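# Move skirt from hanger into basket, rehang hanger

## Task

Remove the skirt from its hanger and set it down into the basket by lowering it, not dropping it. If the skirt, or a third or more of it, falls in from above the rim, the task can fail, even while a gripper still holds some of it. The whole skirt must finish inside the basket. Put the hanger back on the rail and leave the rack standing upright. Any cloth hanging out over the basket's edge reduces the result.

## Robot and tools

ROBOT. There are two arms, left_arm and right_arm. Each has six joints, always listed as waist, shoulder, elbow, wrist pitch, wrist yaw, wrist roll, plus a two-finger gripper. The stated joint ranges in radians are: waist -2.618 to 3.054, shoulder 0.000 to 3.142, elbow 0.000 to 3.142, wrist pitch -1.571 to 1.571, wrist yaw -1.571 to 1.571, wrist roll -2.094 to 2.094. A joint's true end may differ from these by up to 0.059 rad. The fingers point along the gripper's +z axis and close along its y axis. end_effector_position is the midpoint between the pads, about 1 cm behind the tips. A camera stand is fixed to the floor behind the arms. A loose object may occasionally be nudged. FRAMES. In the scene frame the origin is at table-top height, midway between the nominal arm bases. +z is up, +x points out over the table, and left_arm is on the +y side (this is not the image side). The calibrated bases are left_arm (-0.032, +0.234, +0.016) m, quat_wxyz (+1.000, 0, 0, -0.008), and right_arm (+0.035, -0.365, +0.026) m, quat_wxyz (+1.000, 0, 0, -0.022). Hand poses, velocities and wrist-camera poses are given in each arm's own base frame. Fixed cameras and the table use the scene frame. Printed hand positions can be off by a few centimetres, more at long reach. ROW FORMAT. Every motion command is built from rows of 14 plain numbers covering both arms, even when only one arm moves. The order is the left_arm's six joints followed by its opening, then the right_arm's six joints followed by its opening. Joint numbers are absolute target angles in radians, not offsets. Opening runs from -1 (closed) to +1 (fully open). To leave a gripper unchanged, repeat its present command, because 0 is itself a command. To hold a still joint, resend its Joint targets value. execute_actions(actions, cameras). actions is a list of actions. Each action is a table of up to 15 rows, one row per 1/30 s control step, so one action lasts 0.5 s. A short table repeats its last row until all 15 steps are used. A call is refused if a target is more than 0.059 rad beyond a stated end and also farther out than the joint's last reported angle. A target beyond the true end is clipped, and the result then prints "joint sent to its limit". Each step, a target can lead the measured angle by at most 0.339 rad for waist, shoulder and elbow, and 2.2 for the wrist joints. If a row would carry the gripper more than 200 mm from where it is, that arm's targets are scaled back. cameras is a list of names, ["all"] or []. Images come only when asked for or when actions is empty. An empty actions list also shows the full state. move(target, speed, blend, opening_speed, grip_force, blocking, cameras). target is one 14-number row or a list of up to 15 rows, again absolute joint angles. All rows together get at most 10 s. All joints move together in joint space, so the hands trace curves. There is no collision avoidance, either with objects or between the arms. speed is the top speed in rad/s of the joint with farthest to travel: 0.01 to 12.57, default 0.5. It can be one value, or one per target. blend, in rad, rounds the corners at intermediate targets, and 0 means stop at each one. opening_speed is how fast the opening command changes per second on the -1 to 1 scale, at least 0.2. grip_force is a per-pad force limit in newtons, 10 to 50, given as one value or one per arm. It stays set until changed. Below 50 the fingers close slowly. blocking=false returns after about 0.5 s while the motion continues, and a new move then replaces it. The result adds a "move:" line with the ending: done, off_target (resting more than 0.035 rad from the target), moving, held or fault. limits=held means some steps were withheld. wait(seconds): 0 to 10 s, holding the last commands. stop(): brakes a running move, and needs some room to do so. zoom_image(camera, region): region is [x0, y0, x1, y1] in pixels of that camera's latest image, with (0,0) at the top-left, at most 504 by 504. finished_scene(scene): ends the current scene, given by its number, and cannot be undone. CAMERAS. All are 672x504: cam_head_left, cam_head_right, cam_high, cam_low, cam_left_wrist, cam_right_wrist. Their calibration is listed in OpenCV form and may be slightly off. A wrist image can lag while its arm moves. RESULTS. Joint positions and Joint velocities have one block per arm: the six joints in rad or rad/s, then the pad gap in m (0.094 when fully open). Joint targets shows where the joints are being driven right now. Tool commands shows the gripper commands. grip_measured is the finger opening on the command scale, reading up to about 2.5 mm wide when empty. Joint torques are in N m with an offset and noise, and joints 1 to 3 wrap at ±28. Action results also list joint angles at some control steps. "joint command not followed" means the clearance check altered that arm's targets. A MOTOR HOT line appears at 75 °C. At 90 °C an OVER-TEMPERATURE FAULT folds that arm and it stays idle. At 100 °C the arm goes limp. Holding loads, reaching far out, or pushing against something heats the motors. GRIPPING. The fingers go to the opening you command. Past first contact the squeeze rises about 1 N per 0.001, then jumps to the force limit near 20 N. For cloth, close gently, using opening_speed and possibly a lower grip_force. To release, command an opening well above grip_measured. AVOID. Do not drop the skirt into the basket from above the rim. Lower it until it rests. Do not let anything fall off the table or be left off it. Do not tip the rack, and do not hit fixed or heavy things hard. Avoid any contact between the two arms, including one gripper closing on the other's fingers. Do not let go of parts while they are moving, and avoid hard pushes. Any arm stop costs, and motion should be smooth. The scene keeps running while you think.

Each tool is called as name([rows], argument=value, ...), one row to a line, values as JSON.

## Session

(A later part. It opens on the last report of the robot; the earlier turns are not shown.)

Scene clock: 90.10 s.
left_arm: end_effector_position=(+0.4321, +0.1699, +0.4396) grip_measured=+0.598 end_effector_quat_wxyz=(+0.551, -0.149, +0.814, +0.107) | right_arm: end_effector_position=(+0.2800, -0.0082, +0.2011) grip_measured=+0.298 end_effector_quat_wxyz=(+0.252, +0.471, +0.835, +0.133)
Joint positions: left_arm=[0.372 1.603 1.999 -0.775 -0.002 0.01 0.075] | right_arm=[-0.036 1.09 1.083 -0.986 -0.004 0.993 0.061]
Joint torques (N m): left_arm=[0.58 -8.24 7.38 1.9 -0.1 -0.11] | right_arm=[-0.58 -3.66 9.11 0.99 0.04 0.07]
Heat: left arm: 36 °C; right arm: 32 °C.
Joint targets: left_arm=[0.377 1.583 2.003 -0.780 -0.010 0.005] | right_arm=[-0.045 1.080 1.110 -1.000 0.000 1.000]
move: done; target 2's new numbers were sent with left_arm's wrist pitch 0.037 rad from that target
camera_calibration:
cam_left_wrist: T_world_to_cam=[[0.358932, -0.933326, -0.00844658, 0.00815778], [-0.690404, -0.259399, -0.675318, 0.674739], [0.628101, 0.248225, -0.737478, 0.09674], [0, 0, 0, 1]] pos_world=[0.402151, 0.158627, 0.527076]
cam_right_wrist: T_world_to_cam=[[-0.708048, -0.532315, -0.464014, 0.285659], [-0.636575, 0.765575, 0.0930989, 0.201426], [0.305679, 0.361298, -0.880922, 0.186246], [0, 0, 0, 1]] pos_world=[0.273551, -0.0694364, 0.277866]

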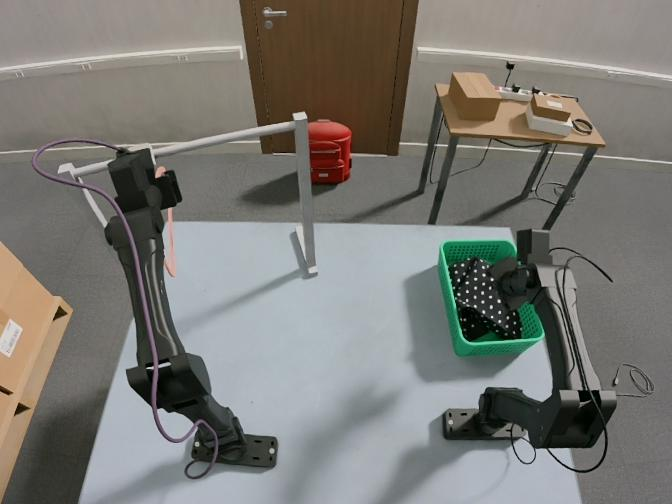

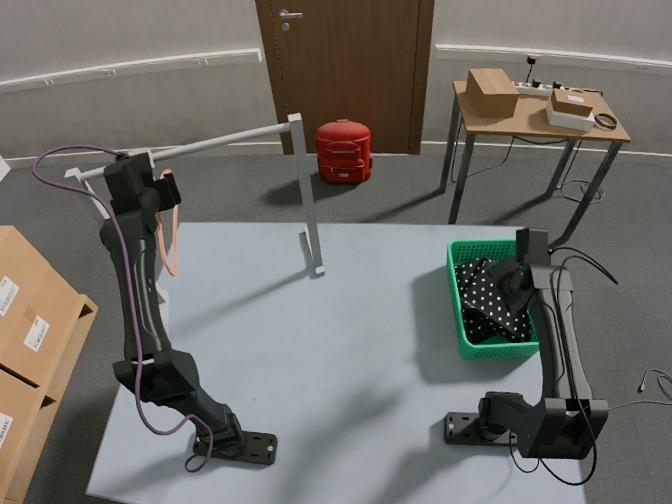

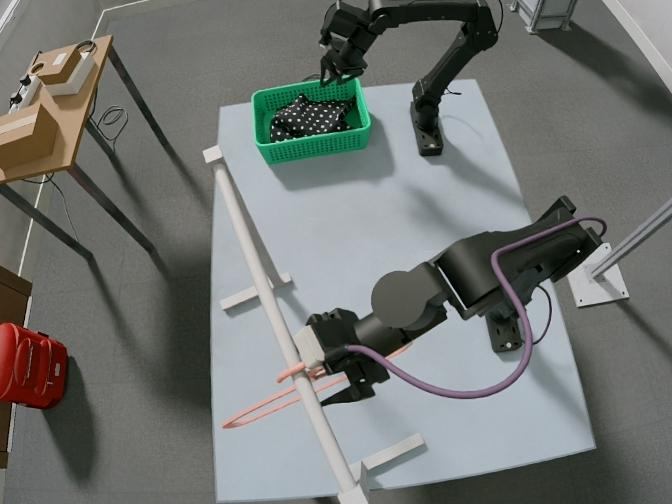

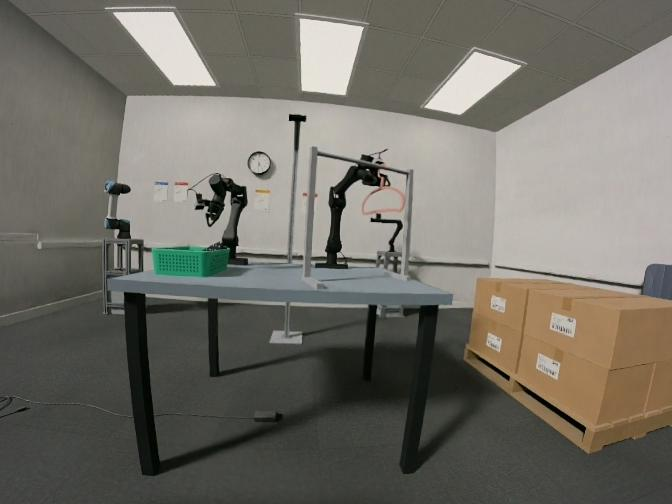

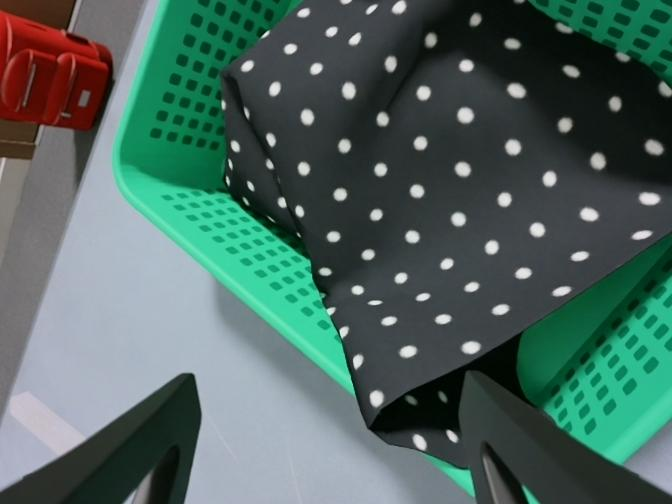

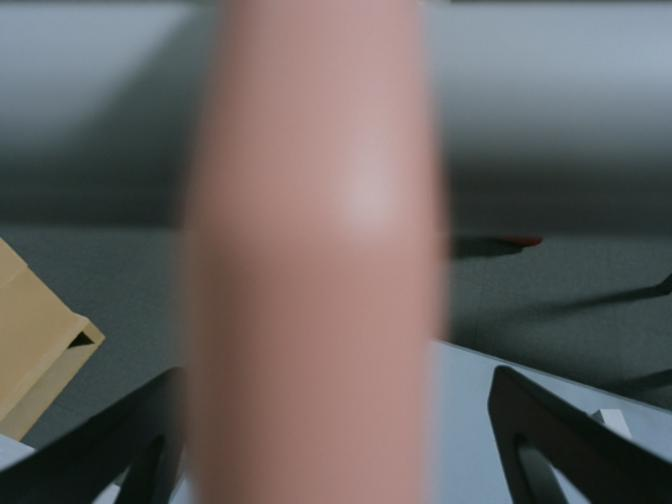

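move([
  [0.377,1.44,1.875,-0.81,-0.01,0.005,0.6,-0.045,1.08,1.11,-1.0,0,1.0,0.3],
  [0.377,1.215,1.715,-0.88,-0.01,0.005,0.6,-0.045,1.08,1.11,-1.0,0,1.0,0.3],
], speed=0.3, blend=[0.03,0], cameras=["cam_head_left","cam_head_right","cam_high","cam_low"])

zoom_image(camera="cam_high", region=[200, 240, 480, 440])

zoom_image(camera="cam_low", region=[140, 210, 260, 290])

zoom_image(camera="cam_head_left", region=[400, 200, 580, 380])

Scene clock: 95.00 s.
left_arm: end_effector_position=(+0.3260, +0.1286, +0.4469) grip_measured=+0.598 end_effector_quat_wxyz=(+0.554, -0.149, +0.812, +0.108) | right_arm: end_effector_position=(+0.2799, -0.0082, +0.2010) grip_measured=+0.298 end_effector_quat_wxyz=(+0.252, +0.471, +0.835, +0.133)
Joint positions: left_arm=[0.372 1.227 1.73 -0.874 -0.002 0.01 0.075] | right_arm=[-0.036 1.09 1.083 -0.987 -0.004 0.993 0.061]
Joint torques (N m): left_arm=[0.55 -3.85 5.29 1.91 -0.11 -0.11] | right_arm=[-0.76 -3.64 9.16 1.03 -0.01 0.07]
Heat: left arm: 36 °C; right arm: 32 °C.
Joint targets: left_arm=[0.377 1.215 1.715 -0.880 -0.010 0.005] | right_arm=[-0.045 1.080 1.110 -1.000 0.000 1.000]
move: done
Images, in order (width x height): cam_head_left 672x504, cam_head_right 672x504, cam_high 672x504, cam_low 672x504.

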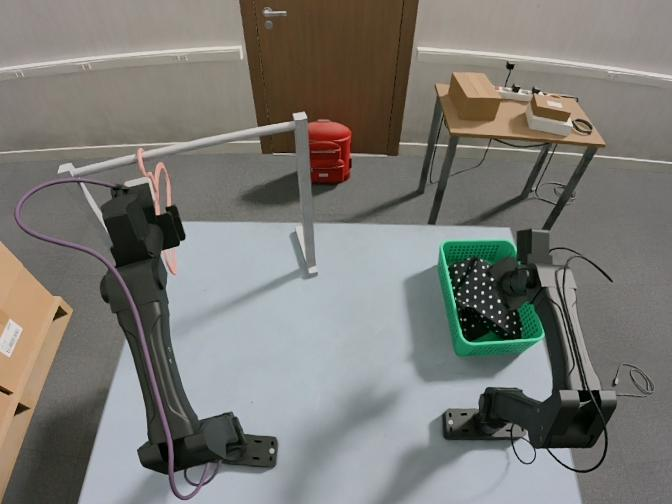

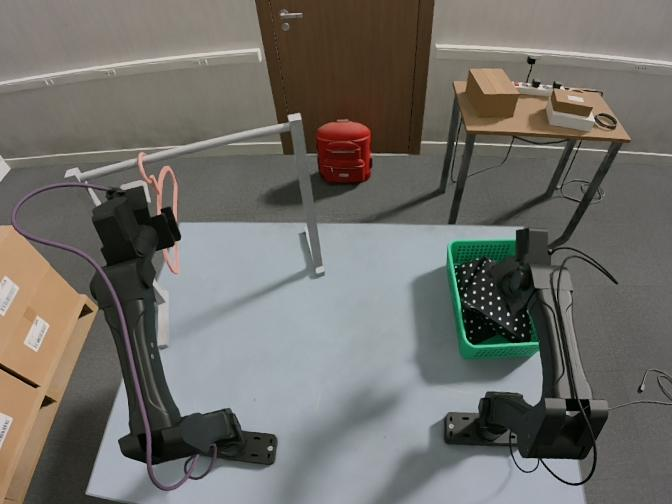

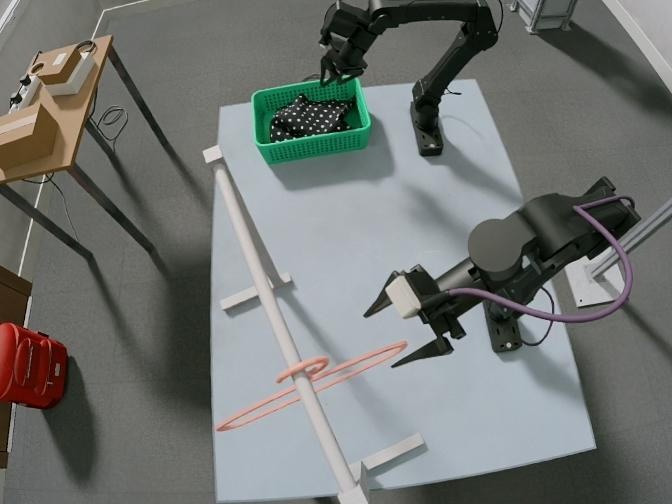

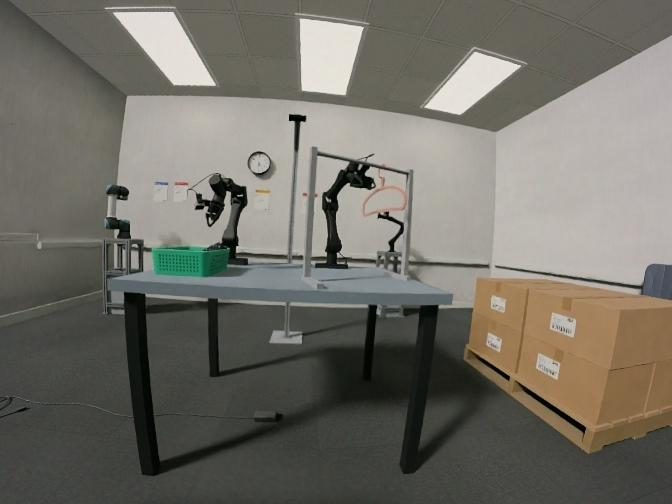

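Scaled by 1.800.

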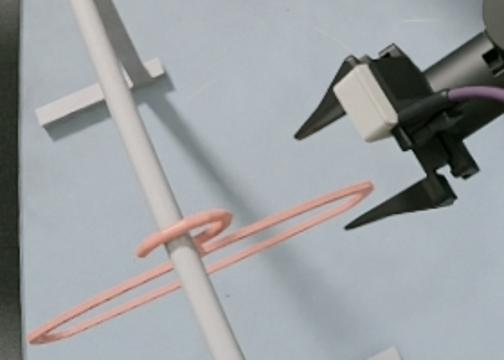

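Scaled by 4.200.

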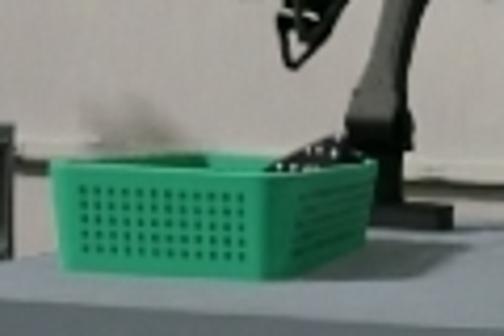

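Scaled by 2.800.

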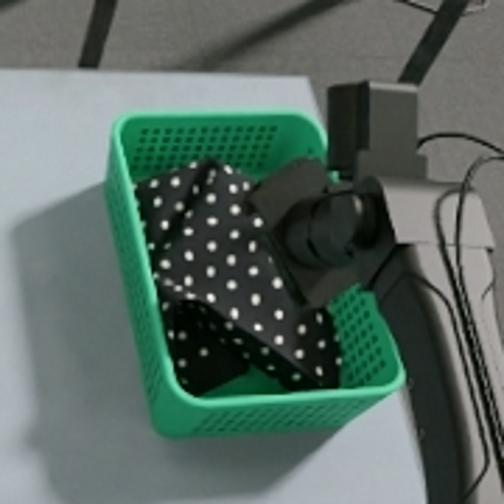

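move([
  [0.377,1.215,1.715,-0.88,-0.01,0.005,0.6,0.09,1.08,1.11,-1.0,0,1.0,-1],
  [0.377,1.215,1.715,-0.88,-0.01,0.005,0.6,0.09,1.31,0.78,-0.63,0,1.0,-1],
  [0.377,1.215,1.715,-0.88,-0.01,0.005,0.6,0.09,1.08,1.11,-1.0,0,1.0,-1],
], speed=[0.3,0.25,0.3], cameras=["cam_head_left","cam_high","cam_low","cam_left_wrist"])

zoom_image(camera="cam_low", region=[140, 210, 260, 290])

zoom_image(camera="cam_high", region=[230, 0, 400, 170])

Scene clock: 103.53 s.
left_arm: end_effector_position=(+0.3260, +0.1285, +0.4468) grip_measured=+0.598 end_effector_quat_wxyz=(+0.554, -0.149, +0.812, +0.108) | right_arm: end_effector_position=(+0.2790, +0.0249, +0.2002) grip_measured=-0.994 end_effector_quat_wxyz=(+0.242, +0.421, +0.862, +0.147)
Joint positions: left_arm=[0.372 1.227 1.73 -0.875 -0.002 0.01 0.075] | right_arm=[0.083 1.092 1.082 -0.986 -0.004 0.993 0]
Joint torques (N m): left_arm=[0.58 -3.88 5.3 1.91 -0.11 -0.1] | right_arm=[0.68 -3.82 9.2 1 0.01 0.11]
Heat: left arm: 37 °C; right arm: 32 °C.
Joint targets: left_arm=[0.377 1.215 1.715 -0.880 -0.010 0.005] | right_arm=[0.090 1.080 1.110 -1.000 0.000 1.000]
move: done
camera_calibration:
cam_left_wrist: T_world_to_cam=[[0.35898, -0.933307, -0.0084749, 0.00778065], [-0.685866, -0.257626, -0.6806, 0.596325], [0.633025, 0.250134, -0.732606, 0.174936], [0, 0, 0, 1]] pos_world=[0.295467, 0.117133, 0.534084]
Images, in order (width x height): cam_head_left 672x504, cam_high 672x504, cam_low 672x504, cam_left_wrist 672x504.

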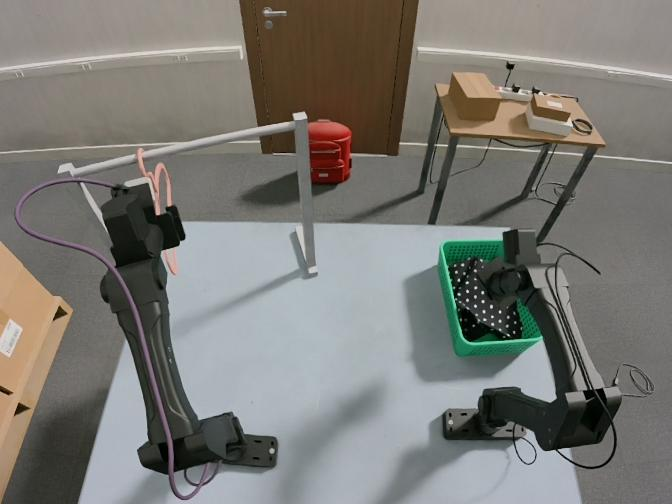

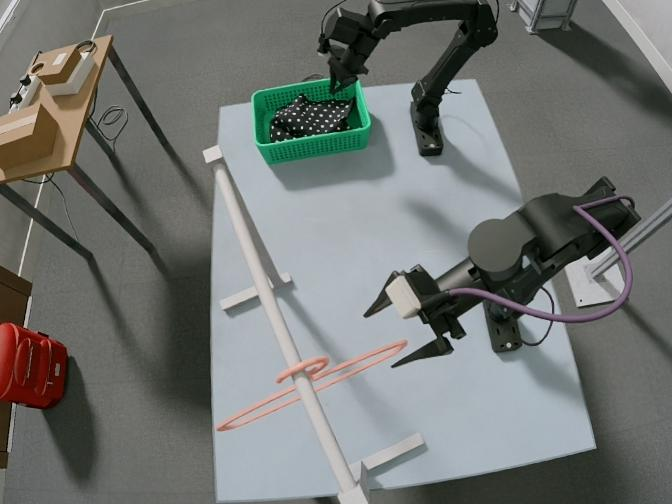

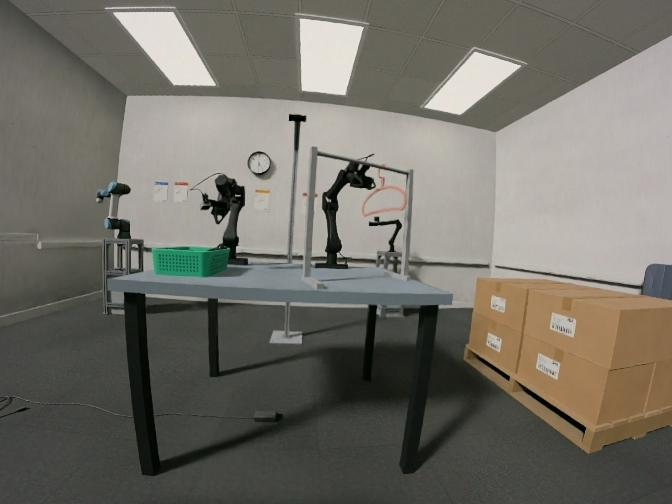

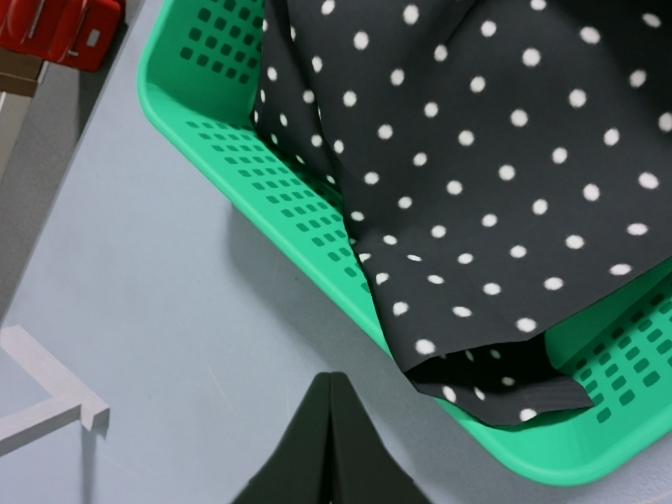

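Scaled by 4.200.

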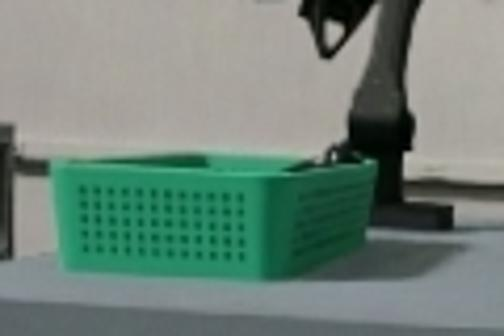

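Scaled by 2.965.

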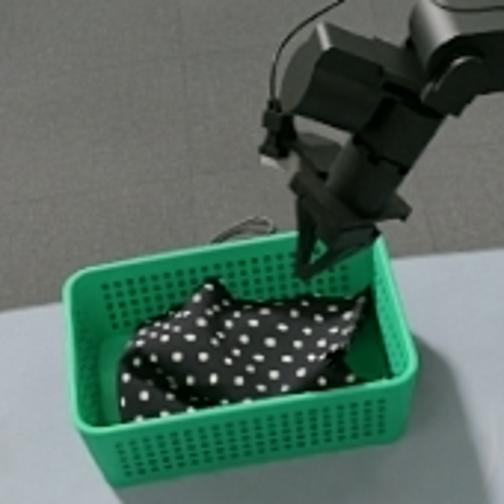

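finished_scene(scene=2)

The scene is finished: the task was done.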